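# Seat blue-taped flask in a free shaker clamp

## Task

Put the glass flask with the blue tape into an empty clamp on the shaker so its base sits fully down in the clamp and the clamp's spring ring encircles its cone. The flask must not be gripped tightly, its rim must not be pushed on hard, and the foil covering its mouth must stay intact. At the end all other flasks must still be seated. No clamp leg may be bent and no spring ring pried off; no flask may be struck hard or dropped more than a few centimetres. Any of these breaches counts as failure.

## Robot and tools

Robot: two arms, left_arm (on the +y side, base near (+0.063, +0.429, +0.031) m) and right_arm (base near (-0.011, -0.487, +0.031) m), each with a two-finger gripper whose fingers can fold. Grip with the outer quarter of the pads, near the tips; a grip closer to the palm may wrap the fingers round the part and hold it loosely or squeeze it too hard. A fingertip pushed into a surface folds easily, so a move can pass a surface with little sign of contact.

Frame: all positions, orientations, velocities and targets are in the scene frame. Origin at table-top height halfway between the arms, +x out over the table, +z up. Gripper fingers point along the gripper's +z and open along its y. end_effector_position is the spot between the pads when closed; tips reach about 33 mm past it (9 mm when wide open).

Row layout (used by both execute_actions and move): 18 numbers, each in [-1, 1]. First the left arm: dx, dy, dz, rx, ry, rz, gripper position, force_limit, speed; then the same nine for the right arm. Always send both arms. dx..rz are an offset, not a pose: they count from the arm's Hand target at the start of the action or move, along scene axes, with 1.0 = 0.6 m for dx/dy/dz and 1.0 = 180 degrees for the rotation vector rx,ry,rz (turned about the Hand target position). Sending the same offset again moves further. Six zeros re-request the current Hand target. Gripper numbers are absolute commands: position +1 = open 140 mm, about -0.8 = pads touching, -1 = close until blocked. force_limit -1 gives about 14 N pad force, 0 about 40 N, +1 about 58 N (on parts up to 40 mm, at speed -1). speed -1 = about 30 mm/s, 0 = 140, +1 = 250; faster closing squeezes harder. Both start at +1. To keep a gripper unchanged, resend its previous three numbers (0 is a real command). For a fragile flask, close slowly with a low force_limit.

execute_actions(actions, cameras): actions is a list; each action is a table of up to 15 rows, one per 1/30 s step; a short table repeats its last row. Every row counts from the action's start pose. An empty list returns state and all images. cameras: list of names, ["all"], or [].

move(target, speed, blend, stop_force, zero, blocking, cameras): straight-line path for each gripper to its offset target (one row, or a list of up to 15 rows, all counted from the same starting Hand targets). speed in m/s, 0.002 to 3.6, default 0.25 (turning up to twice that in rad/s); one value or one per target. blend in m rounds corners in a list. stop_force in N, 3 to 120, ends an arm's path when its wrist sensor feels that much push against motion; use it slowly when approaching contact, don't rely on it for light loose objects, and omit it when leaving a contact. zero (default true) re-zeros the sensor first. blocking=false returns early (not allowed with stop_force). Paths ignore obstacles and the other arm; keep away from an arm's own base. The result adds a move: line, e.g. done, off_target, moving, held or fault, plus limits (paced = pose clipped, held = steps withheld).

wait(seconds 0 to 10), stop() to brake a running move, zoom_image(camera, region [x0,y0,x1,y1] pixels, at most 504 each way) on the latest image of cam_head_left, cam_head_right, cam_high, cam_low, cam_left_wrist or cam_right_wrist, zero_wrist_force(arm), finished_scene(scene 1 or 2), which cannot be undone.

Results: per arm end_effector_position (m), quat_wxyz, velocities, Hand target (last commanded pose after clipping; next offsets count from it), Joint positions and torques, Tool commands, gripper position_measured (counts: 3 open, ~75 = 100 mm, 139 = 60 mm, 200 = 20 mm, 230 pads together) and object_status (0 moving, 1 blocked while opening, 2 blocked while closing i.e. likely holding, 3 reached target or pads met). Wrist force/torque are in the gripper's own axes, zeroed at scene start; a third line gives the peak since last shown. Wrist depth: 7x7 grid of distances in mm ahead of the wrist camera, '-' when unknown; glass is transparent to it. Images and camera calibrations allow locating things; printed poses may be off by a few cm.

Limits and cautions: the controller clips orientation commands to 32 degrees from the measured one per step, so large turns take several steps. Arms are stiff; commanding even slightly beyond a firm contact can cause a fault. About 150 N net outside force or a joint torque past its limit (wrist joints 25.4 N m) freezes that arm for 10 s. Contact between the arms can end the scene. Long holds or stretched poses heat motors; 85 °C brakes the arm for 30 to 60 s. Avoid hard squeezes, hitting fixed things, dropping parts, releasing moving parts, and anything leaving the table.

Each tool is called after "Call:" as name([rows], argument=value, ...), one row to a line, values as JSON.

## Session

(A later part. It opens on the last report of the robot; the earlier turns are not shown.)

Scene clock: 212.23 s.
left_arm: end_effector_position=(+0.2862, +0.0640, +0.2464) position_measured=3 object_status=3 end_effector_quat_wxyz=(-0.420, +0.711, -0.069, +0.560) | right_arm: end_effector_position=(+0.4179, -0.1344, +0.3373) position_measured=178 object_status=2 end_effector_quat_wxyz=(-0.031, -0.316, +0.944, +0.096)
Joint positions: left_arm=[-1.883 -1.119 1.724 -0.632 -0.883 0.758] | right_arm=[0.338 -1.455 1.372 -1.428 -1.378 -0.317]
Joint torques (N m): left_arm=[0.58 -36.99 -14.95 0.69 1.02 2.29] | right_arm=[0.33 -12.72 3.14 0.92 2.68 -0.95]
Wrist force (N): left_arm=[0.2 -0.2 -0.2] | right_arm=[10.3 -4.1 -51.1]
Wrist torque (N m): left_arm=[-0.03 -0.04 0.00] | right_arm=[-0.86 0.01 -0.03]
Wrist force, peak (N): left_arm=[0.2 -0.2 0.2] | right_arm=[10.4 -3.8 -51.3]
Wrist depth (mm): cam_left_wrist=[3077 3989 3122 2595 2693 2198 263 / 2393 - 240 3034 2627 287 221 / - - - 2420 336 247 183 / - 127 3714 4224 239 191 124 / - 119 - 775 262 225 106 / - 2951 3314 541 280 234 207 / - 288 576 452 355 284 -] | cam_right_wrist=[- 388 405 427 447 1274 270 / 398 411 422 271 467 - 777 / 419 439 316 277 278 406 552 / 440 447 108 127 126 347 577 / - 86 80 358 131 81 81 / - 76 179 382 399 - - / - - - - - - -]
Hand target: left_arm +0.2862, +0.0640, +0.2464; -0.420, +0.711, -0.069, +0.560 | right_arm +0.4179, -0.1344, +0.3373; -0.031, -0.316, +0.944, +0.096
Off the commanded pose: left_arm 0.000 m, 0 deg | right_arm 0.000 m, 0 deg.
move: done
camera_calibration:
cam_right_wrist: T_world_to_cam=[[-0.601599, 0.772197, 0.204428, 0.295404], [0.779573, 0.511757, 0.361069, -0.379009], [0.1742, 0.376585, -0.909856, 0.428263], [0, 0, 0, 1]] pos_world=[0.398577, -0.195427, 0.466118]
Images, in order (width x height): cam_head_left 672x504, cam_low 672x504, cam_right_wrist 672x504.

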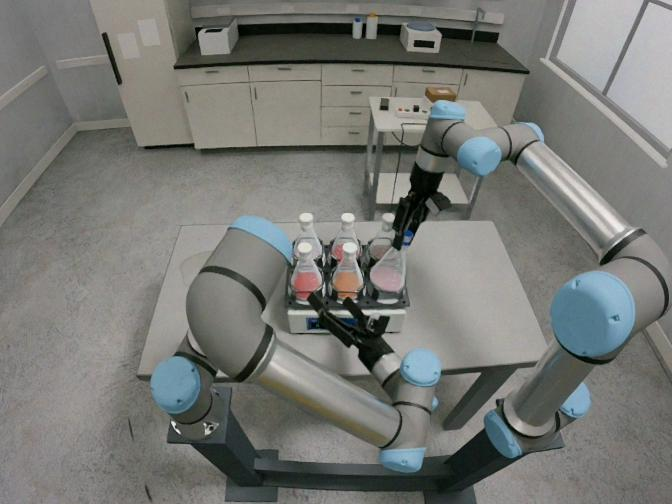

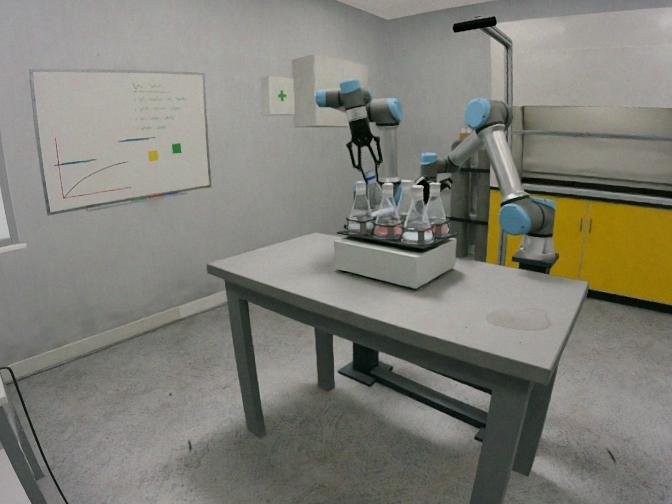

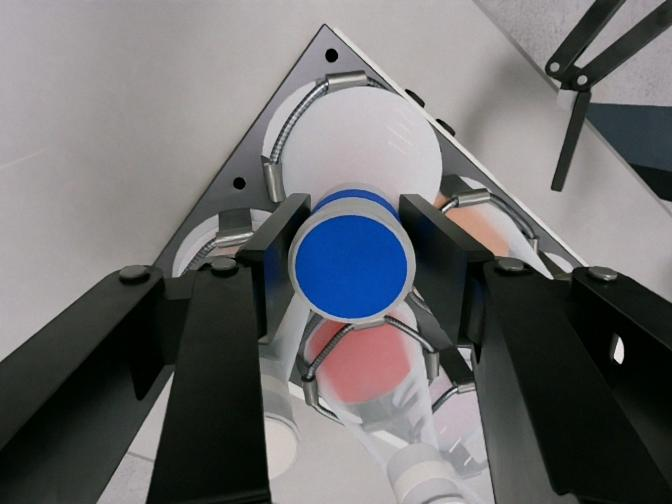

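Call:
move([
  [0,0,0,0,0,0,1,1,1,0,0,0.005,0,0,0,-0.97,0,-1],
  [0,0,0,0,0,0,1,1,1,-0.0022,-0.008,0.005,0,0,0,-0.97,0,-1],
], speed=0.03)

Call:
move(target=[0,0,0,0,0,0,1,1,1,0,0,-0.02,0,0,0,-0.97,0,-1], speed=0.012, stop_force=30, cameras=["cam_right_wrist","cam_low","cam_head_left"])

Call:
zoom_image(camera="cam_right_wrist", region=[200, 0, 504, 304])

Call:
zoom_image(camera="cam_head_left", region=[340, 210, 440, 310])

Scene clock: 219.77 s.
left_arm: end_effector_position=(+0.2862, +0.0640, +0.2464) position_measured=3 object_status=3 end_effector_quat_wxyz=(-0.420, +0.711, -0.069, +0.560) | right_arm: end_effector_position=(+0.4165, -0.1394, +0.3403) position_measured=178 object_status=2 end_effector_quat_wxyz=(-0.031, -0.316, +0.944, +0.096)
Joint positions: left_arm=[-1.883 -1.119 1.724 -0.632 -0.883 0.758] | right_arm=[0.33 -1.464 1.374 -1.419 -1.378 -0.326]
Joint torques (N m): left_arm=[0.22 -36.79 -14.91 0.73 0.72 2.26] | right_arm=[-0.64 -18.09 -32.37 -1.01 -8.96 1.54]
Wrist force (N): left_arm=[0.2 -0.1 -0.2] | right_arm=[-4.6 15.8 -2.2]
Wrist torque (N m): left_arm=[-0.02 -0.04 0.01] | right_arm=[-2.96 -0.60 0.39]
Wrist force, peak (N): left_arm=[0.2 -0.4 0.1] | right_arm=[10.9 -5.6 -52.2]
Wrist depth (mm): cam_left_wrist=[3779 - 3366 2727 2627 2198 264 / - - - 2992 2693 287 221 / 3264 - - 4308 334 247 183 / - 127 - 848 241 190 124 / - 118 3474 730 262 227 106 / - 346 3034 560 281 236 207 / - 288 647 448 345 283 -] | cam_right_wrist=[383 394 411 423 444 1281 273 / 401 415 429 271 478 479 840 / 407 437 446 276 311 369 570 / - 453 106 128 126 335 592 / - 84 80 327 127 81 80 / - - 64 381 - - 71 / - - - 629 - - -]
Hand target: left_arm +0.2862, +0.0640, +0.2464; -0.420, +0.711, -0.069, +0.560 | right_arm +0.4166, -0.1392, +0.3403; -0.031, -0.316, +0.944, +0.096
Off the commanded pose: left_arm 0.000 m, 0 deg | right_arm 0.000 m, 0 deg.
move: done

Scene clock: 221.07 s.
left_arm: end_effector_position=(+0.2862, +0.0640, +0.2464) position_measured=3 object_status=3 end_effector_quat_wxyz=(-0.420, +0.711, -0.069, +0.560) | right_arm: end_effector_position=(+0.4167, -0.1393, +0.3371) position_measured=178 object_status=2 end_effector_quat_wxyz=(-0.031, -0.316, +0.944, +0.096)
Joint positions: left_arm=[-1.883 -1.119 1.724 -0.632 -0.883 0.758] | right_arm=[0.33 -1.464 1.382 -1.427 -1.378 -0.325]
Joint torques (N m): left_arm=[-0.1 -35.9 -14.99 0.9 1.09 2.28] | right_arm=[-2.72 -8.68 -26.07 -3.78 -7.04 1.23]
Wrist force (N): left_arm=[0.0 -0.2 0.1] | right_arm=[2.1 14.3 -18.0]
Wrist torque (N m): left_arm=[-0.04 0.00 0.00] | right_arm=[-2.73 -0.49 0.17]
Wrist force, peak (N): left_arm=[0.1 -0.4 0.0] | right_arm=[5.1 14.3 -36.3]
Wrist depth (mm): cam_left_wrist=[- - 2316 2911 2505 2091 272 / - - 4224 3122 2659 288 221 / - - 5385 4142 336 248 183 / - 127 3034 3847 240 191 124 / - 119 3264 730 263 226 107 / - 2659 2992 535 277 234 208 / - 291 603 450 347 285 -] | cam_right_wrist=[381 392 411 - - 1254 268 / 396 414 421 270 466 485 793 / 421 444 320 149 281 510 668 / 437 326 106 128 126 328 587 / - 84 80 326 127 81 81 / - - 180 377 - - 71 / - - - - - - -]
Hand target: left_arm +0.2862, +0.0640, +0.2464; -0.420, +0.711, -0.069, +0.560 | right_arm +0.4167, -0.1393, +0.3371; -0.031, -0.316, +0.944, +0.096 (not the last commanded pose)
Off the commanded pose: left_arm 0.000 m, 0 deg | right_arm 0.009 m, 0 deg.
move: contact (right_arm)
camera_calibration:
cam_right_wrist: T_world_to_cam=[[-0.601531, 0.77218, 0.204691, 0.298274], [0.779646, 0.511627, 0.361096, -0.375519], [0.174106, 0.376797, -0.909786, 0.430291], [0, 0, 0, 1]] pos_world=[0.397277, -0.200327, 0.466017]
Images, in order (width x height): cam_head_left 672x504, cam_low 672x504, cam_right_wrist 672x504.

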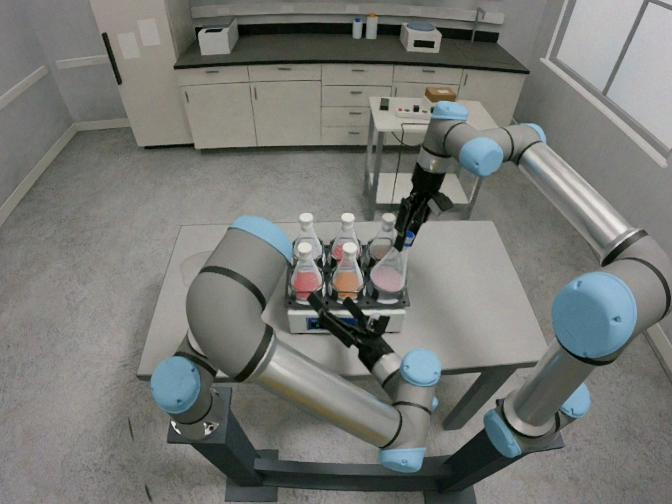

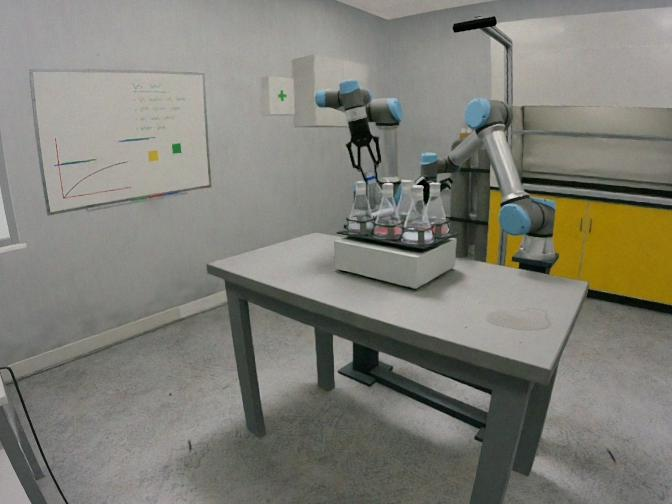

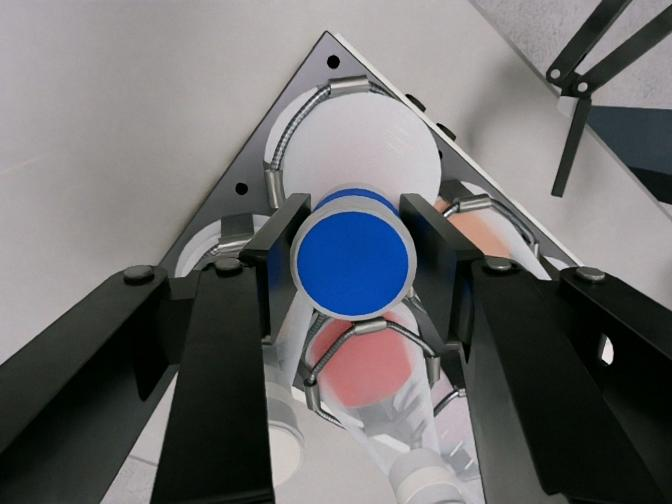

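Scaled by 1.658 from the camera's 672x504 image, which has a finer 960x720 frame.

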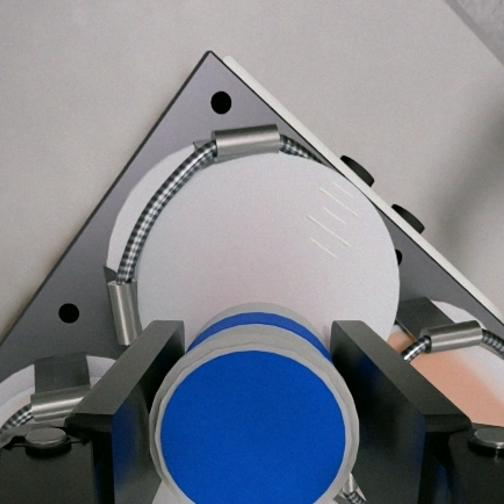

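Scaled by 5.040 from the camera's 672x504 image, which has a finer 960x720 frame.

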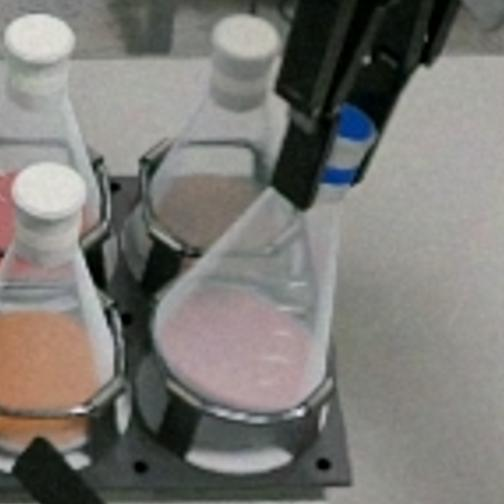

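Call:
move(target=[0,0,0,0,0,0,1,1,1,-0.0158,0.0208,-0.0058,-0.0256,-0.0192,0,-0.97,0,-1], speed=0.02, cameras=["cam_right_wrist","cam_low","cam_head_left"])

Call:
zoom_image(camera="cam_right_wrist", region=[200, 0, 504, 304])

Call:
zoom_image(camera="cam_head_left", region=[340, 210, 440, 310])

Scene clock: 231.23 s.
left_arm: end_effector_position=(+0.2862, +0.0640, +0.2464) position_measured=3 object_status=3 end_effector_quat_wxyz=(-0.420, +0.711, -0.069, +0.560) | right_arm: end_effector_position=(+0.4071, -0.1267, +0.3336) position_measured=178 object_status=2 end_effector_quat_wxyz=(-0.015, -0.317, +0.947, +0.048)
Joint positions: left_arm=[-1.883 -1.119 1.724 -0.632 -0.883 0.758] | right_arm=[0.414 -1.469 1.395 -1.475 -1.472 -0.237]
Joint torques (N m): left_arm=[0.23 -35.92 -14.48 0.77 0.83 2.27] | right_arm=[4.45 -25.32 -4.35 2.23 7.51 -1.26]
Wrist force (N): left_arm=[0.1 -0.2 0.1] | right_arm=[0.7 -18.9 -28.7]
Wrist torque (N m): left_arm=[-0.05 -0.03 0.00] | right_arm=[0.60 -0.23 0.25]
Wrist force, peak (N): left_arm=[0.2 -0.4 0.1] | right_arm=[10.2 -11.2 -47.2]
Wrist depth (mm): cam_left_wrist=[2316 - 2595 2693 2505 2133 264 / 4224 - - 3034 2627 288 222 / - - - 3474 334 245 183 / - 127 2911 3531 241 190 124 / - 2627 3122 690 263 225 106 / - 2595 709 562 282 235 208 / - 290 615 465 358 285 -] | cam_right_wrist=[392 398 416 407 425 443 250 / 417 438 414 266 435 459 729 / 441 454 442 277 271 464 515 / - 467 111 121 125 322 356 / - 86 105 317 351 105 91 / - - 197 371 376 - 62 / - - - 614 248 - -]
Hand target: left_arm +0.2862, +0.0640, +0.2464; -0.420, +0.711, -0.069, +0.560 | right_arm +0.4072, -0.1268, +0.3336; -0.015, -0.317, +0.947, +0.048
Off the commanded pose: left_arm 0.000 m, 0 deg | right_arm 0.000 m, 0 deg.
move: done
camera_calibration:
cam_right_wrist: T_world_to_cam=[[-0.610932, 0.78466, 0.105216, 0.322245], [0.757663, 0.540952, 0.365127, -0.361893], [0.229584, 0.302786, -0.924993, 0.397093], [0, 0, 0, 1]] pos_world=[0.379896, -0.17732, 0.465539]
Images, in order (width x height): cam_head_left 672x504, cam_low 672x504, cam_right_wrist 672x504.

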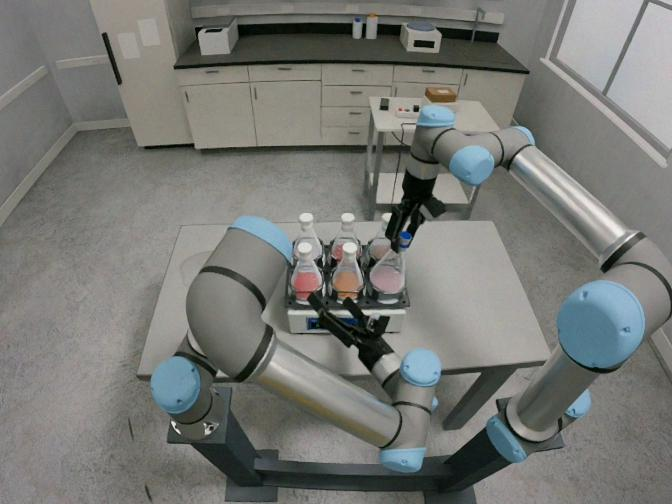

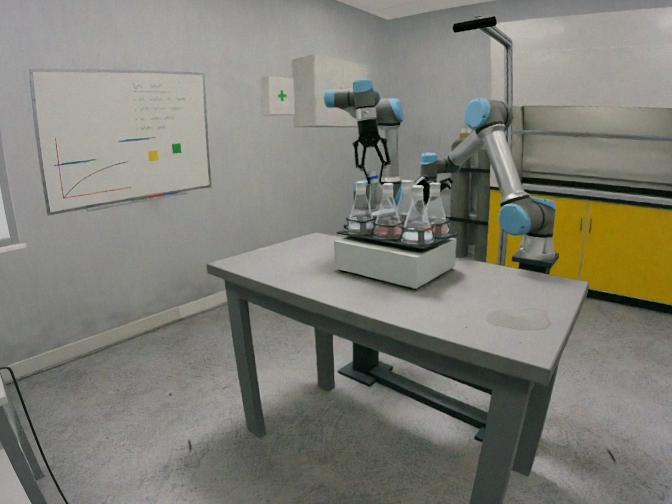

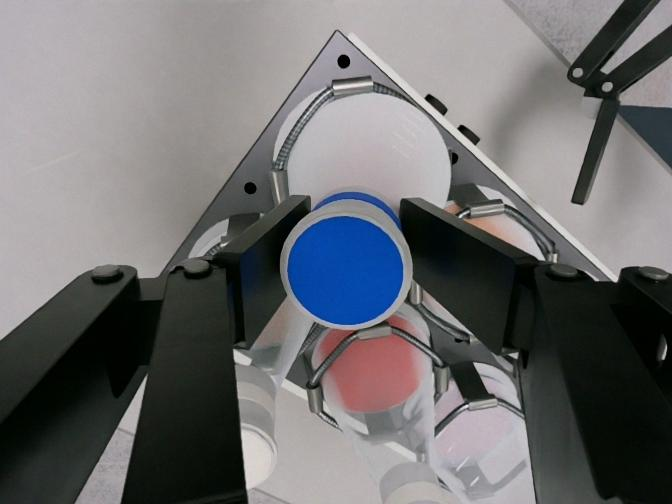

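Scaled by 1.658 from the camera's 672x504 image, which has a finer 960x720 frame.

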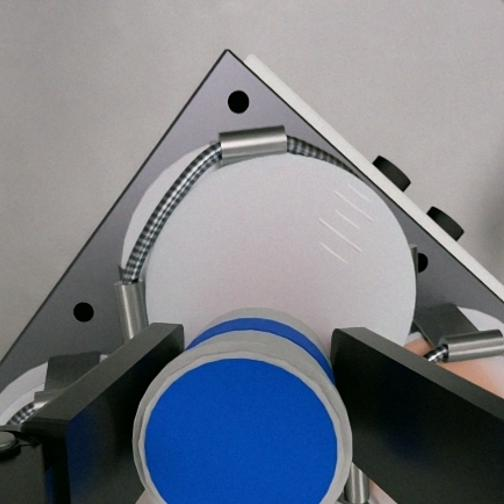

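Scaled by 5.040 from the camera's 672x504 image, which has a finer 960x720 frame.

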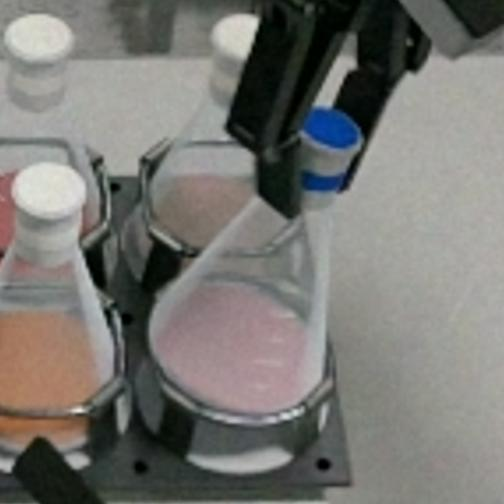

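Call:
move([
  [0,0,0,0,0,0,1,1,1,0.0158,-0.0208,0.01,0.0256,0.0192,0,-0.97,0,-1],
  [0,0,0,0,0,0,1,1,1,0.005,-0.005,0.06,0.0256,0.0192,0,-0.97,0,-1],
  [0,0,0,0,0,0,1,1,1,-0.0155,0.032,0.06,-0.0268,-0.02,0,-0.97,0,-1],
], speed=0.05, cameras=["cam_right_wrist","cam_low","cam_head_left"])

Call:
zoom_image(camera="cam_head_left", region=[340, 210, 440, 310])

Call:
zoom_image(camera="cam_low", region=[340, 150, 430, 250])

Scene clock: 252.00 s.
left_arm: end_effector_position=(+0.2862, +0.0640, +0.2464) position_measured=3 object_status=3 end_effector_quat_wxyz=(-0.420, +0.711, -0.069, +0.560) | right_arm: end_effector_position=(+0.3979, -0.1075, +0.3697) position_measured=178 object_status=2 end_effector_quat_wxyz=(+0.002, -0.317, +0.948, -0.001)
Joint positions: left_arm=[-1.883 -1.119 1.724 -0.632 -0.883 0.758] | right_arm=[0.513 -1.44 1.272 -1.405 -1.574 -0.136]
Joint torques (N m): left_arm=[0.16 -36.05 -15 0.52 1.29 2.3] | right_arm=[-10.29 -33.5 -29.87 -2.08 1.46 -1.5]
Wrist force (N): left_arm=[0.1 -0.1 0.0] | right_arm=[1.4 -0.4 4.2]
Wrist torque (N m): left_arm=[-0.01 -0.02 0.01] | right_arm=[0.00 -0.19 0.09]
Wrist force, peak (N): left_arm=[-0.1 -0.4 0.0] | right_arm=[0.7 -19.3 -28.9]
Wrist depth (mm): cam_left_wrist=[- - 2798 2693 2659 2198 274 / - 3419 - 3077 2727 287 222 / - 3168 4224 3419 328 247 183 / - 127 - 4396 241 192 124 / - 127 - 725 264 226 106 / - 2448 - 557 283 235 208 / - 287 568 452 357 282 -] | cam_right_wrist=[451 439 448 447 444 445 267 / 468 477 468 271 408 469 915 / 502 501 365 272 277 351 504 / 529 519 110 122 125 331 530 / - 86 86 390 362 105 87 / - - - 407 395 - 62 / - - 1866 632 252 - -]
Hand target: left_arm +0.2862, +0.0640, +0.2464; -0.420, +0.711, -0.069, +0.560 | right_arm +0.3979, -0.1076, +0.3696; +0.002, -0.317, +0.948, -0.001
Off the commanded pose: left_arm 0.000 m, 0 deg | right_arm 0.000 m, 0 deg.
move: done
camera_calibration:
cam_right_wrist: T_world_to_cam=[[-0.614336, 0.789045, 0.000478641, 0.338235], [0.734635, 0.571751, 0.365256, -0.366063], [0.28793, 0.224742, -0.930907, 0.397365], [0, 0, 0, 1]] pos_world=[0.362299, -0.14689, 0.503455]
Images, in order (width x height): cam_head_left 672x504, cam_low 672x504, cam_right_wrist 672x504.

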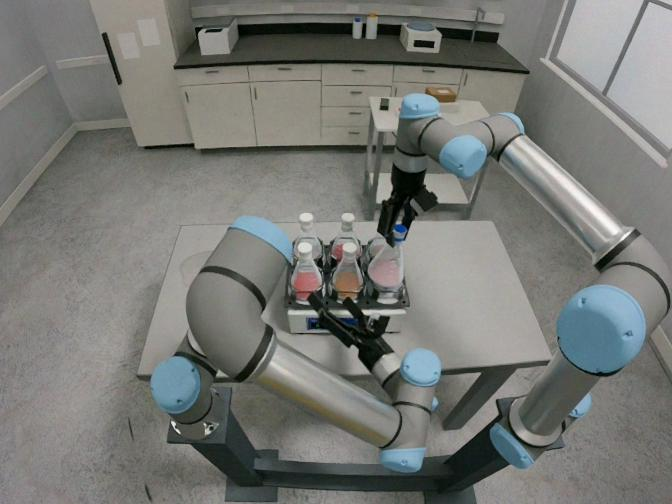

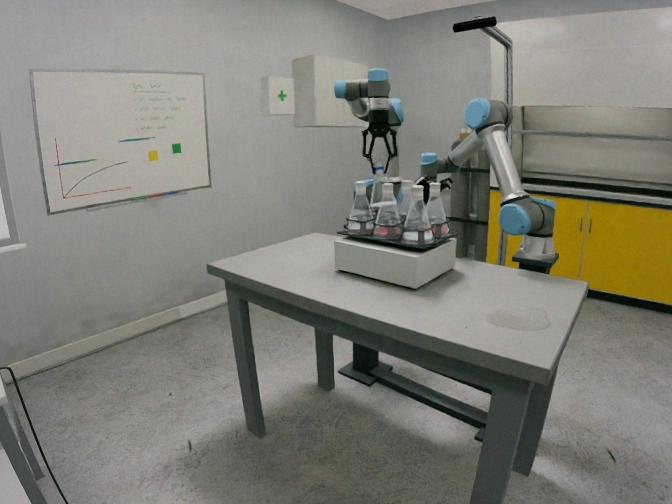

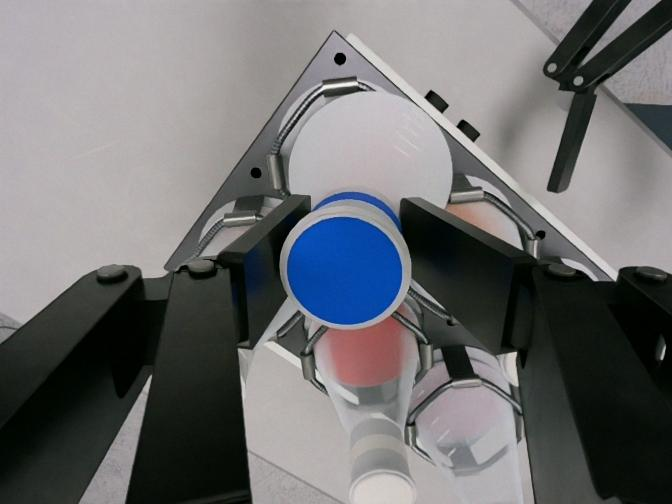

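Scaled by 5.040 from the camera's 672x504 image, which has a finer 960x720 frame.

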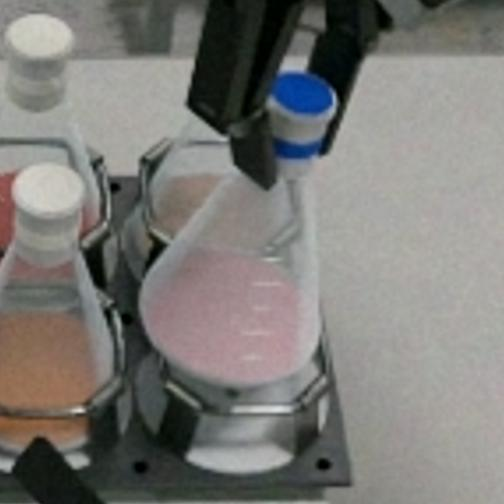

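Scaled by 5.040 from the camera's 672x504 image, which has a finer 960x720 frame.

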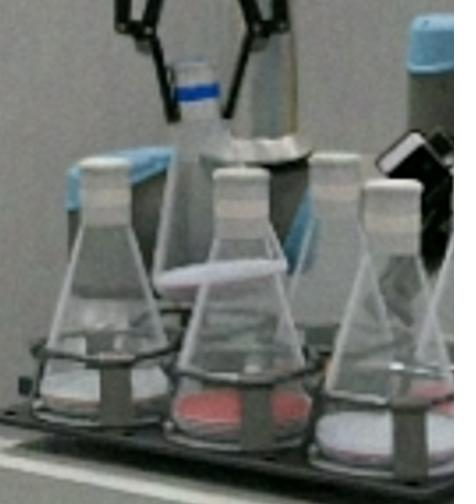

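Call:
move([
  [0,0,0,0,0,0,1,1,1,0,0,0.06,0,0,0,-0.97,0,-1],
  [0,0,0,0,0,0,1,1,1,-0.02,-0.36,0.06,-0.0378,-0.0283,0,-0.97,0,-1],
  [0,0,0,0,0,0,1,1,1,-0.02,-0.36,-0.29,-0.0378,-0.0283,0,-0.97,0,-1],
], speed=0.12)

Call:
move(target=[0,0,0,0,0,0,1,1,1,0,0,-0.08,0,0,0,-0.97,0,-1], speed=0.01, stop_force=5, cameras=["cam_right_wrist","cam_low","cam_head_left","cam_high"])

Call:
zoom_image(camera="cam_head_left", region=[380, 210, 500, 360])

Call:
zoom_image(camera="cam_high", region=[180, 90, 300, 210])

Scene clock: 261.47 s.
left_arm: end_effector_position=(+0.2862, +0.0640, +0.2464) position_measured=3 object_status=3 end_effector_quat_wxyz=(-0.420, +0.711, -0.069, +0.560) | right_arm: end_effector_position=(+0.3859, -0.3236, +0.1956) position_measured=178 object_status=2 end_effector_quat_wxyz=(+0.025, -0.316, +0.946, -0.072)
Joint positions: left_arm=[-1.883 -1.119 1.724 -0.632 -0.883 0.758] | right_arm=[0.181 -1.751 2.05 -1.94 -1.706 -0.474]
Joint torques (N m): left_arm=[-0.47 -35.32 -14.42 0.45 1.16 2.31] | right_arm=[3.05 -30.27 -29.96 -3.71 -1.38 -1.37]
Wrist force (N): left_arm=[0.0 -0.1 0.0] | right_arm=[0.8 0.0 4.1]
Wrist torque (N m): left_arm=[-0.02 0.00 0.00] | right_arm=[-0.04 -0.09 0.05]
Wrist force, peak (N): left_arm=[0.4 -0.2 -0.1] | right_arm=[1.0 0.5 5.9]
Wrist depth (mm): cam_left_wrist=[2911 3264 3419 2627 2659 2221 248 / - - - 3034 2834 287 221 / - - 2834 - 335 249 183 / - 127 3419 851 239 191 125 / - 119 2448 740 262 227 106 / - 340 718 552 283 235 208 / - 288 600 453 349 285 -] | cam_right_wrist=[322 315 305 296 288 281 273 / 346 332 322 305 302 294 287 / 368 356 342 145 277 318 302 / 392 371 114 122 125 323 310 / - 86 86 377 133 105 87 / - - 412 414 376 - 62 / - - 449 432 320 - -]
Hand target: left_arm +0.2862, +0.0640, +0.2464; -0.420, +0.711, -0.069, +0.560 | right_arm +0.3859, -0.3236, +0.1956; +0.025, -0.316, +0.946, -0.072
Off the commanded pose: left_arm 0.000 m, 0 deg | right_arm 0.000 m, 0 deg.
move: done

Scene clock: 265.97 s.
left_arm: end_effector_position=(+0.2862, +0.0640, +0.2464) position_measured=3 object_status=3 end_effector_quat_wxyz=(-0.420, +0.711, -0.069, +0.560) | right_arm: end_effector_position=(+0.3859, -0.3236, +0.1618) position_measured=178 object_status=2 end_effector_quat_wxyz=(+0.025, -0.316, +0.946, -0.072)
Joint positions: left_arm=[-1.883 -1.119 1.724 -0.632 -0.883 0.758] | right_arm=[0.181 -1.72 2.117 -2.038 -1.706 -0.474]
Joint torques (N m): left_arm=[-0.13 -36.33 -14.24 0.62 1.04 2.17] | right_arm=[-7.02 -28.15 -31.31 -3.16 -0.59 -1.16]
Wrist force (N): left_arm=[0.1 -0.1 0.0] | right_arm=[-0.1 -1.6 -3.1]
Wrist torque (N m): left_arm=[-0.03 -0.04 0.00] | right_arm=[0.01 -0.16 0.05]
Wrist force, peak (N): left_arm=[0.3 -0.2 -0.3] | right_arm=[-1.0 -3.4 -10.3]
Wrist depth (mm): cam_left_wrist=[2911 - - 319 2627 2221 247 / 2911 - 253 2992 2762 287 218 / 3314 - 3651 4583 335 248 166 / - 127 2420 4488 239 190 124 / - 119 3419 730 263 226 107 / - 2834 2872 525 282 235 208 / - 287 584 448 358 283 -] | cam_right_wrist=[288 282 273 264 257 252 244 / 308 296 288 275 267 264 256 / 327 318 306 277 275 279 271 / 344 331 114 122 125 288 281 / - 86 86 339 328 105 87 / - - 371 361 348 - 62 / - - 404 389 321 - -]
Hand target: left_arm +0.2862, +0.0640, +0.2464; -0.420, +0.711, -0.069, +0.560 | right_arm +0.3859, -0.3236, +0.1618; +0.025, -0.316, +0.946, -0.072 (not the last commanded pose)
Off the commanded pose: left_arm 0.000 m, 0 deg | right_arm 0.014 m, 0 deg.
move: contact (right_arm)
camera_calibration:
cam_right_wrist: T_world_to_cam=[[-0.607733, 0.780385, -0.147171, 0.520043], [0.702491, 0.614711, 0.358659, -0.130429], [0.370359, 0.114582, -0.921794, 0.186933], [0, 0, 0, 1]] pos_world=[0.33844, -0.347077, 0.295628]
Images, in order (width x height): cam_head_left 672x504, cam_high 672x504, cam_low 672x504, cam_right_wrist 672x504.

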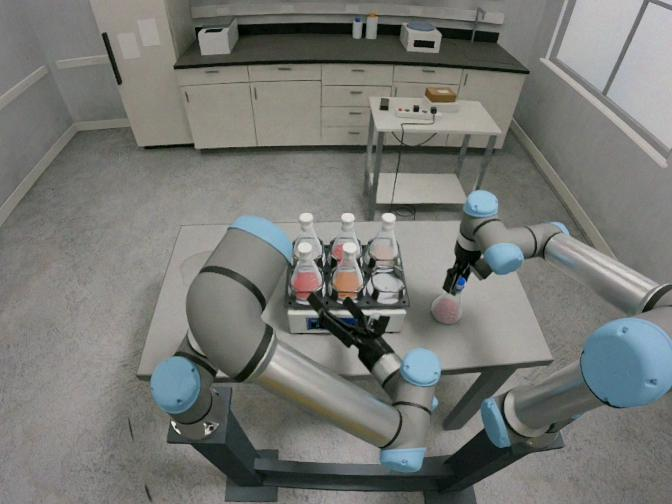

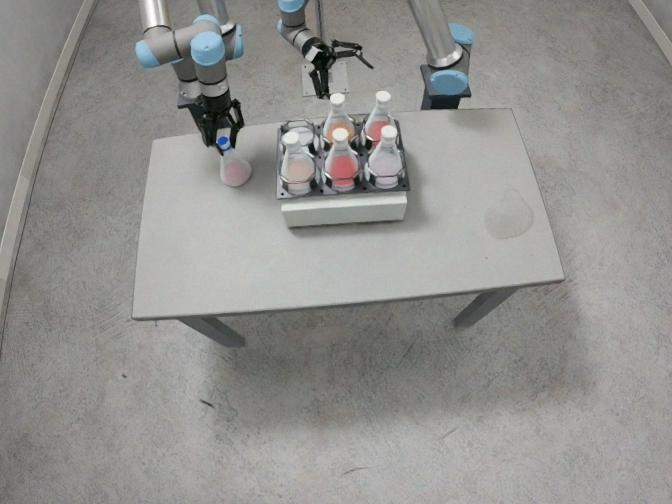

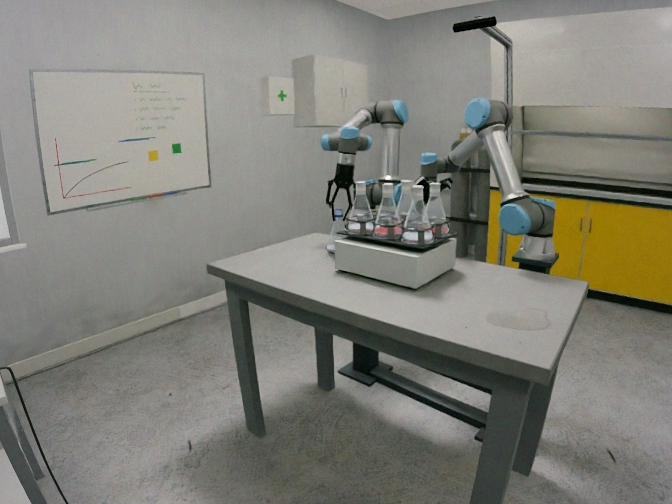

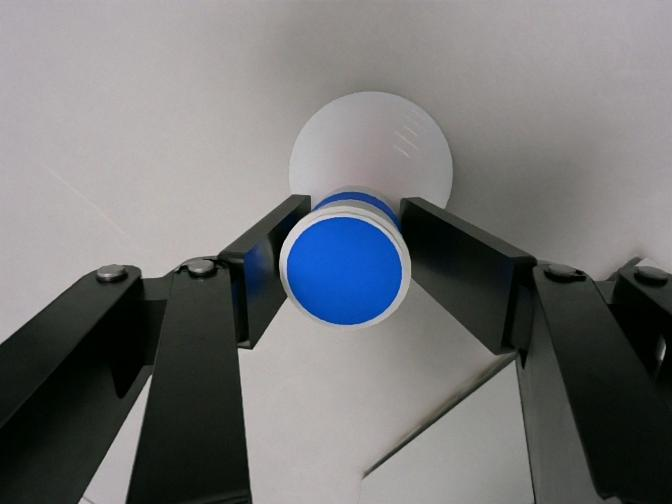

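Scaled by 3.360 from the camera's 672x504 image, which has a finer 960x720 frame.

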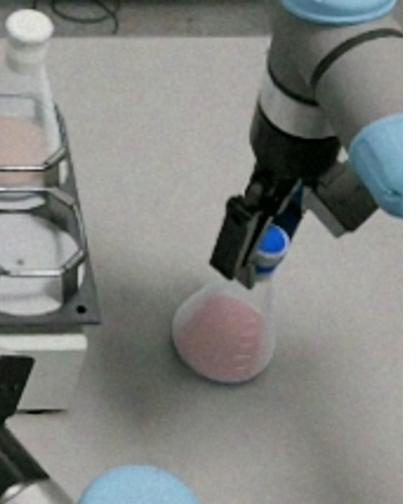

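Scaled by 4.200 from the camera's 672x504 image, which has a finer 960x720 frame.

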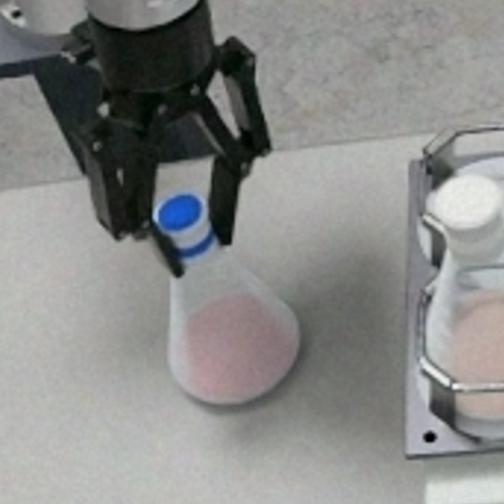

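Call:
move(target=[0,0,0,0,0,0,1,1,1,0,0,0,0,0,0,1,0,-1])

Call:
wait(seconds=3)

Call:
move([
  [0,0,0,0,0,0,1,1,1,0.01,-0.014,0.12,0,0,0,1,0,-1],
  [0,0,0,0,0,0,1,1,1,0.01,-0.014,0.2,0.0378,0.0283,0,1,0,-1],
], speed=0.12, cameras=["cam_right_wrist","cam_head_left"])

Scene clock: 273.00 s.
left_arm: end_effector_position=(+0.2862, +0.0640, +0.2464) position_measured=3 object_status=3 end_effector_quat_wxyz=(-0.420, +0.711, -0.069, +0.560) | right_arm: end_effector_position=(+0.3859, -0.3236, +0.1618) position_measured=3 object_status=0 end_effector_quat_wxyz=(+0.025, -0.316, +0.946, -0.072)
Joint positions: left_arm=[-1.883 -1.119 1.724 -0.632 -0.883 0.758] | right_arm=[0.181 -1.72 2.117 -2.038 -1.706 -0.474]
Joint torques (N m): left_arm=[-0.12 -35.26 -15.09 0.4 1.07 2.28] | right_arm=[-2.29 -21.19 -22.21 -1.53 1.02 -1.11]
Wrist force (N): left_arm=[0.1 -0.3 0.0] | right_arm=[1.3 -0.3 1.0]
Wrist torque (N m): left_arm=[-0.06 -0.03 0.00] | right_arm=[0.00 -0.22 0.05]
Wrist force, peak (N): left_arm=[0.0 -0.3 -0.4] | right_arm=[0.0 -1.7 -3.3]
Wrist depth (mm): cam_left_wrist=[3714 3651 3531 2834 2564 2154 272 / 3122 3122 - 3077 2693 290 220 / - 4224 - 4224 335 248 171 / - 127 - 3847 240 191 124 / - 118 - 733 264 225 106 / - 2505 - 537 283 234 207 / - 287 619 453 358 278 -] | cam_right_wrist=[289 280 274 267 259 251 244 / 307 298 290 273 268 264 257 / 327 317 318 277 277 277 271 / 109 132 324 123 305 295 123 / 110 360 352 134 323 312 111 / 416 395 377 366 343 277 221 / 441 414 405 386 309 240 206]
Hand target: left_arm +0.2862, +0.0640, +0.2464; -0.420, +0.711, -0.069, +0.560 | right_arm +0.3859, -0.3236, +0.1618; +0.025, -0.316, +0.946, -0.072
Off the commanded pose: left_arm 0.000 m, 0 deg | right_arm 0.000 m, 0 deg.
move: done

Scene clock: 276.00 s.
left_arm: end_effector_position=(+0.2862, +0.0640, +0.2464) position_measured=3 object_status=3 end_effector_quat_wxyz=(-0.420, +0.711, -0.069, +0.560) | right_arm: end_effector_position=(+0.3859, -0.3236, +0.1618) position_measured=3 object_status=3 end_effector_quat_wxyz=(+0.025, -0.316, +0.946, -0.072)
Joint positions: left_arm=[-1.883 -1.119 1.724 -0.632 -0.883 0.758] | right_arm=[0.181 -1.72 2.117 -2.038 -1.706 -0.474]
Joint torques (N m): left_arm=[-0.31 -35.62 -14.42 0.32 1.23 2.36] | right_arm=[0.98 -16.2 -17.85 -1.61 0.88 -1.22]
Wrist force (N): left_arm=[0.3 -0.2 0.1] | right_arm=[1.1 -0.5 1.1]
Wrist torque (N m): left_arm=[-0.04 -0.06 0.00] | right_arm=[-0.04 -0.18 0.05]
Wrist force, peak (N): left_arm=[-0.1 -0.4 -0.1] | right_arm=[1.1 -0.4 1.4]
Wrist depth (mm): cam_left_wrist=[- - 2727 2627 2627 2154 273 / 3077 3917 237 2951 2693 287 221 / 3419 - - 5254 328 245 183 / - 127 4396 4224 239 191 124 / - 119 - - 262 226 106 / - 2659 733 561 282 234 209 / - 287 582 451 367 284 -] | cam_right_wrist=[294 283 274 265 258 252 245 / 308 300 290 273 267 264 258 / 321 316 305 277 278 278 270 / 109 141 326 123 302 296 117 / 109 359 351 336 325 305 111 / - 388 374 360 347 274 221 / 445 423 408 388 308 240 212]
Hand target: left_arm +0.2862, +0.0640, +0.2464; -0.420, +0.711, -0.069, +0.560 | right_arm +0.3859, -0.3236, +0.1618; +0.025, -0.316, +0.946, -0.072
Tool commands: left_gripper/position=+1.0 left_gripper/force_limit=+1.0 left_gripper/speed=+1.0 right_gripper/position=+1.0 right_gripper/force_limit=+0.0 right_gripper/speed=-1.0
Off the commanded pose: left_arm 0.000 m, 0 deg | right_arm 0.000 m, 0 deg.
wait: 3.00 s; at rest by 0.17 s

Scene clock: 277.87 s.
left_arm: end_effector_position=(+0.2862, +0.0640, +0.2464) position_measured=3 object_status=3 end_effector_quat_wxyz=(-0.420, +0.711, -0.069, +0.560) | right_arm: end_effector_position=(+0.3920, -0.3321, +0.2817) position_measured=3 object_status=3 end_effector_quat_wxyz=(+0.002, -0.317, +0.948, -0.001)
Joint positions: left_arm=[-1.883 -1.119 1.724 -0.632 -0.883 0.758] | right_arm=[0.06 -1.764 1.81 -1.621 -1.573 -0.59]
Joint torques (N m): left_arm=[-0.38 -35.06 -13.5 0.18 1.49 2.39] | right_arm=[11.6 -27.46 -24.64 -1.9 -0.16 1.41]
Wrist force (N): left_arm=[0.0 -0.1 0.1] | right_arm=[1.2 -0.5 1.9]
Wrist torque (N m): left_arm=[-0.03 0.00 0.00] | right_arm=[-0.05 -0.17 0.08]
Wrist force, peak (N): left_arm=[-0.1 -0.3 -0.1] | right_arm=[1.1 1.1 3.0]
Wrist depth (mm): cam_left_wrist=[- - 3034 2798 2595 2176 233 / - - - 2872 2693 287 221 / - 2627 - 3989 334 248 183 / - 127 - 819 240 191 124 / - 120 - 789 263 226 106 / - 336 764 554 283 236 208 / - 287 570 451 357 283 -] | cam_right_wrist=[369 367 369 371 376 371 1150 / 390 390 390 380 388 390 392 / 414 415 414 238 419 413 417 / 110 141 445 443 451 385 122 / 110 468 471 443 429 350 111 / - 491 524 491 373 332 339 / 1386 1657 - 397 341 340 331]
Hand target: left_arm +0.2862, +0.0640, +0.2464; -0.420, +0.711, -0.069, +0.560 | right_arm +0.3919, -0.3320, +0.2818; +0.002, -0.317, +0.948, -0.001
Off the commanded pose: left_arm 0.000 m, 0 deg | right_arm 0.000 m, 0 deg.
move: done
camera_calibration:
cam_right_wrist: T_world_to_cam=[[-0.614124, 0.78921, 0.000563409, 0.511744], [0.734845, 0.571559, 0.365135, -0.201324], [0.287846, 0.224652, -0.930955, 0.367615], [0, 0, 0, 1]] pos_world=[0.356399, -0.37139, 0.415455]
Images, in order (width x height): cam_head_left 672x504, cam_right_wrist 672x504.

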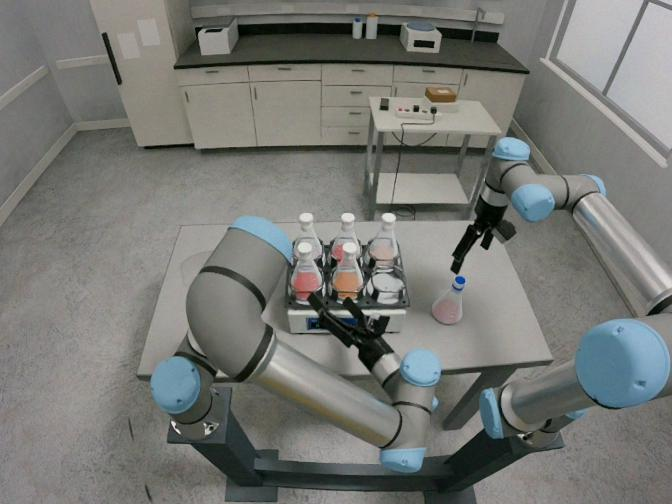

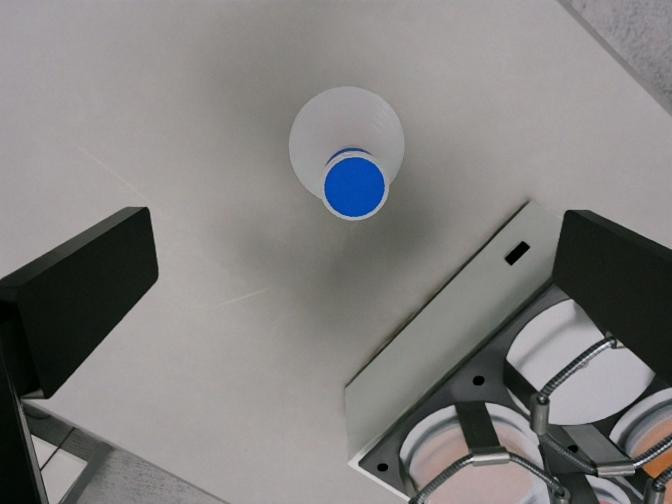

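Call:
move([
  [0,0,0,0,0,0,1,1,1,0,0,0.2,0,0,0,1,0,-1],
  [0,0,0,0,0,0,1,1,1,0.0093,0.374,0.2,0,0,0,1,0,-1],
  [0,0,0,0,0,0,1,1,1,0.0093,0.374,0.117,-0.0009,-0.0009,0,1,0,-1],
], speed=0.2, cameras=["cam_right_wrist"])

Call:
zoom_image(camera="cam_right_wrist", region=[200, 0, 504, 304])

Scene clock: 286.73 s.
left_arm: end_effector_position=(+0.2862, +0.0640, +0.2464) position_measured=3 object_status=3 end_effector_quat_wxyz=(-0.420, +0.711, -0.069, +0.560) | right_arm: end_effector_position=(+0.3974, -0.1076, +0.3522) position_measured=3 object_status=3 end_effector_quat_wxyz=(+0.003, -0.317, +0.948, -0.003)
Joint positions: left_arm=[-1.883 -1.119 1.724 -0.632 -0.883 0.758] | right_arm=[0.516 -1.448 1.326 -1.453 -1.578 -0.134]
Joint torques (N m): left_arm=[0.31 -36.31 -13.56 0.45 1.3 2.38] | right_arm=[6.17 -21.71 -20.14 -3.88 1.31 -0.95]
Wrist force (N): left_arm=[0.2 -0.2 0.1] | right_arm=[1.3 -0.1 1.7]
Wrist torque (N m): left_arm=[-0.03 -0.05 0.00] | right_arm=[0.01 -0.17 0.07]
Wrist force, peak (N): left_arm=[0.2 -0.3 0.3] | right_arm=[1.5 -0.3 4.3]
Wrist depth (mm): cam_left_wrist=[3419 2911 5129 2762 2564 2244 273 / - - - 2798 2627 287 218 / 2393 3474 - 4064 334 244 183 / - 127 5009 4308 240 191 124 / - 118 - - 264 226 106 / - 344 713 557 283 234 208 / - 288 573 451 358 278 -] | cam_right_wrist=[440 435 425 423 430 432 250 / 450 452 456 282 394 458 461 / 487 485 349 338 332 472 483 / 109 132 346 353 341 338 122 / 109 131 365 366 355 212 111 / 1657 204 201 389 382 197 258 / 1730 1782 1755 624 379 629 629]
Hand target: left_arm +0.2862, +0.0640, +0.2464; -0.420, +0.711, -0.069, +0.560 | right_arm +0.3975, -0.1076, +0.3520; +0.002, -0.317, +0.948, -0.003
Off the commanded pose: left_arm 0.000 m, 0 deg | right_arm 0.000 m, 0 deg.
move: done
camera_calibration:
cam_right_wrist: T_world_to_cam=[[-0.614148, 0.789183, -0.00340915, 0.339351], [0.733721, 0.572567, 0.365816, -0.359078], [0.290648, 0.222164, -0.930681, 0.379774], [0, 0, 0, 1]] pos_world=[0.361494, -0.146586, 0.485962]
Images, in order (width x height): cam_right_wrist 672x504.

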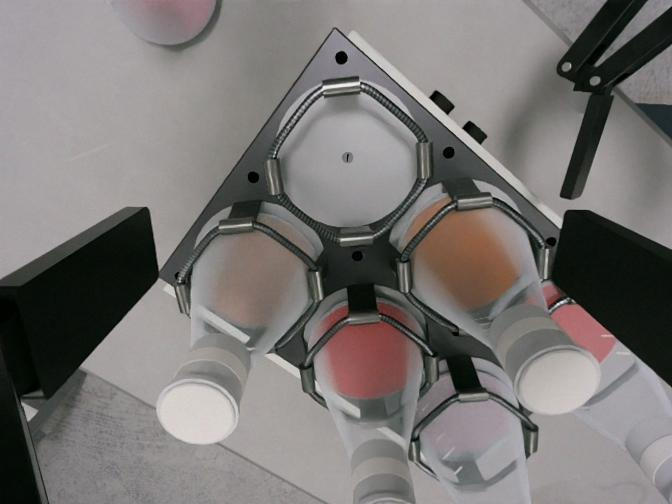

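Scaled by 1.658 from the camera's 672x504 image, which has a finer 960x720 frame.

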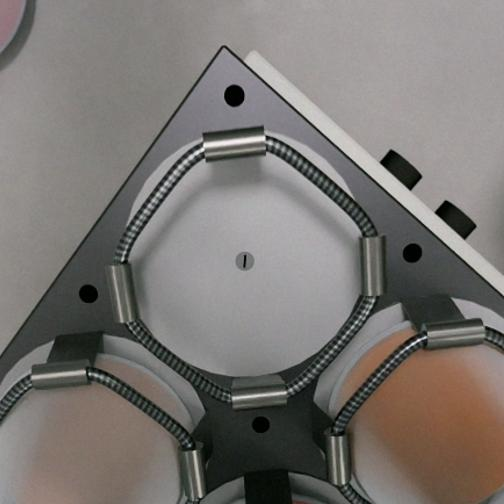

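Call:
move([
  [0,0,0,0,0,0,1,1,1,0,0,0.083,0,0,0,1,0,-1],
  [0,0,0,0,0,0,1,1,1,-0.0112,-0.3717,0.083,0,0,0,1,0,-1],
  [0,0,0,0,0,0,1,1,1,-0.0112,-0.3717,-0.3017,0.0005,-0.0003,0,1,0,-1],
], speed=0.2, cameras=["cam_right_wrist"])

Call:
move(target=[0,0,0,0,0,0,1,1,1,0,0,0,0,0,0,-1,0,-1])

Call:
wait(seconds=2, cameras=["cam_right_wrist"])

Scene clock: 298.27 s.
left_arm: end_effector_position=(+0.2862, +0.0640, +0.2464) position_measured=3 object_status=3 end_effector_quat_wxyz=(-0.420, +0.711, -0.069, +0.560) | right_arm: end_effector_position=(+0.3908, -0.3307, +0.1710) position_measured=3 object_status=3 end_effector_quat_wxyz=(+0.003, -0.317, +0.948, -0.003)
Joint positions: left_arm=[-1.883 -1.119 1.724 -0.632 -0.883 0.758] | right_arm=[0.064 -1.713 2.059 -1.923 -1.574 -0.585]
Joint torques (N m): left_arm=[-0.09 -35.87 -14.16 0.34 1.37 2.25] | right_arm=[6.87 -30.09 -21.33 -4.07 0.9 1.53]
Wrist force (N): left_arm=[0.0 0.1 0.0] | right_arm=[1.3 -0.5 1.6]
Wrist torque (N m): left_arm=[0.02 -0.01 0.00] | right_arm=[-0.03 -0.21 0.15]
Wrist force, peak (N): left_arm=[0.0 -0.4 0.0] | right_arm=[1.5 -0.5 4.2]
Wrist depth (mm): cam_left_wrist=[2476 - 3651 2798 2627 2071 274 / 2834 - 251 2911 2693 288 221 / - - - 2420 335 247 183 / - 127 4488 4142 240 191 125 / - 119 3474 733 263 225 107 / - 324 723 558 283 236 208 / - 287 579 452 359 283 -] | cam_right_wrist=[272 270 271 271 270 270 272 / 285 288 284 280 287 285 291 / 303 302 304 285 303 304 301 / 110 141 323 131 313 317 122 / 109 337 345 350 345 315 111 / - 379 371 371 347 270 232 / - 390 401 395 302 254 211]
Hand target: left_arm +0.2862, +0.0640, +0.2464; -0.420, +0.711, -0.069, +0.560 | right_arm +0.3908, -0.3306, +0.1710; +0.003, -0.317, +0.948, -0.003
Off the commanded pose: left_arm 0.000 m, 0 deg | right_arm 0.000 m, 0 deg.
move: done
camera_calibration:
cam_right_wrist: T_world_to_cam=[[-0.614156, 0.78918, -0.00262436, 0.510545], [0.733478, 0.572029, 0.367142, -0.160426], [0.291243, 0.223558, -0.930161, 0.262772], [0, 0, 0, 1]] pos_world=[0.354693, -0.369888, 0.304659]
Images, in order (width x height): cam_right_wrist 672x504.

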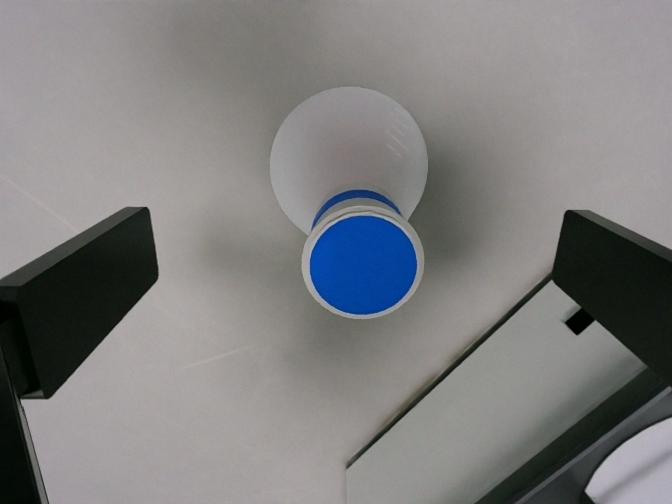

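Scene clock: 302.30 s.
left_arm: end_effector_position=(+0.2862, +0.0640, +0.2464) position_measured=3 object_status=3 end_effector_quat_wxyz=(-0.420, +0.711, -0.069, +0.560) | right_arm: end_effector_position=(+0.3907, -0.3306, +0.1710) position_measured=178 object_status=0 end_effector_quat_wxyz=(+0.003, -0.317, +0.948, -0.003)
Joint positions: left_arm=[-1.883 -1.119 1.724 -0.632 -0.883 0.758] | right_arm=[0.064 -1.713 2.059 -1.924 -1.574 -0.585]
Joint torques (N m): left_arm=[0.52 -35 -13.65 0.14 1.24 2.21] | right_arm=[9.16 -29.29 -22.82 -3.41 0.11 1.54]
Wrist force (N): left_arm=[0.0 -0.1 0.0] | right_arm=[1.4 -0.2 4.2]
Wrist torque (N m): left_arm=[-0.03 -0.01 0.00] | right_arm=[0.02 -0.23 0.16]
Wrist force, peak (N): left_arm=[-0.3 -0.4 -0.3] | right_arm=[1.5 -0.6 4.3]
Wrist depth (mm): cam_left_wrist=[- - 3590 2762 2659 2198 248 / - 4224 245 2798 2693 288 218 / - - - 4396 331 247 183 / - 127 4683 4142 240 191 124 / - 119 - 743 262 226 107 / - 2420 720 558 283 234 208 / - 289 576 451 362 283 -] | cam_right_wrist=[271 271 272 271 268 267 272 / - 287 285 - 287 286 286 / 302 303 297 282 296 303 303 / 322 319 106 131 128 313 315 / - 81 76 346 136 89 81 / - 73 - 369 - - 69 / - - - 387 - - -]
Hand target: left_arm +0.2862, +0.0640, +0.2464; -0.420, +0.711, -0.069, +0.560 | right_arm +0.3908, -0.3306, +0.1710; +0.003, -0.317, +0.948, -0.003
Off the commanded pose: left_arm 0.000 m, 0 deg | right_arm 0.000 m, 0 deg.
move: done

Scene clock: 304.30 s.
left_arm: end_effector_position=(+0.2862, +0.0640, +0.2464) position_measured=3 object_status=3 end_effector_quat_wxyz=(-0.420, +0.711, -0.069, +0.560) | right_arm: end_effector_position=(+0.3908, -0.3306, +0.1710) position_measured=178 object_status=2 end_effector_quat_wxyz=(+0.003, -0.317, +0.948, -0.003)
Joint positions: left_arm=[-1.883 -1.119 1.724 -0.632 -0.883 0.758] | right_arm=[0.064 -1.713 2.059 -1.923 -1.574 -0.585]
Joint torques (N m): left_arm=[-0.46 -36.62 -13.57 0.2 1.24 2.36] | right_arm=[8.95 -27.28 -33.9 -1.87 1.27 1.53]
Wrist force (N): left_arm=[0.1 -0.3 -0.1] | right_arm=[1.3 -0.5 4.2]
Wrist torque (N m): left_arm=[-0.06 -0.02 0.00] | right_arm=[-0.05 -0.21 0.16]
Wrist force, peak (N): left_arm=[0.4 -0.2 0.0] | right_arm=[1.4 -0.2 4.3]
Wrist depth (mm): cam_left_wrist=[2992 - - 2659 2627 2176 262 / 3034 2595 4488 2872 2595 288 221 / 2834 3366 4224 - 334 247 183 / - 127 3714 848 239 191 124 / - 2693 - 801 260 225 107 / - 2762 725 555 284 234 208 / - 291 581 448 360 284 -] | cam_right_wrist=[272 271 271 271 270 271 271 / 285 285 287 276 282 286 287 / 302 304 300 281 294 305 307 / 320 318 106 131 128 316 316 / - 81 76 342 - 89 81 / - 73 - 368 - - 69 / - - - 395 - - -]
Hand target: left_arm +0.2862, +0.0640, +0.2464; -0.420, +0.711, -0.069, +0.560 | right_arm +0.3908, -0.3306, +0.1710; +0.003, -0.317, +0.948, -0.003
Tool commands: left_gripper/position=+1.0 left_gripper/force_limit=+1.0 left_gripper/speed=+1.0 right_gripper/position=-1.0 right_gripper/force_limit=+0.0 right_gripper/speed=-1.0
Off the commanded pose: left_arm 0.000 m, 0 deg | right_arm 0.000 m, 0 deg.
wait: 2.00 s; at rest by 0.17 s
camera_calibration:
cam_right_wrist: T_world_to_cam=[[-0.614183, 0.789159, -0.0027036, 0.510492], [0.733419, 0.572061, 0.367211, -0.160472], [0.291334, 0.223552, -0.930134, 0.262707], [0, 0, 0, 1]] pos_world=[0.354693, -0.369788, 0.30466]
Images, in order (width x height): cam_right_wrist 672x504.

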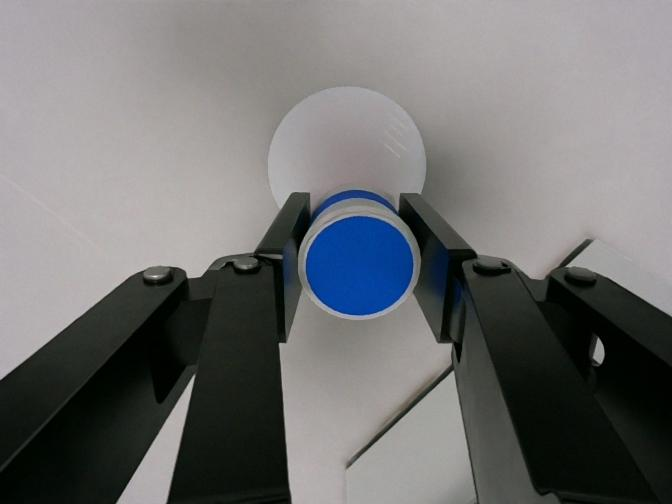

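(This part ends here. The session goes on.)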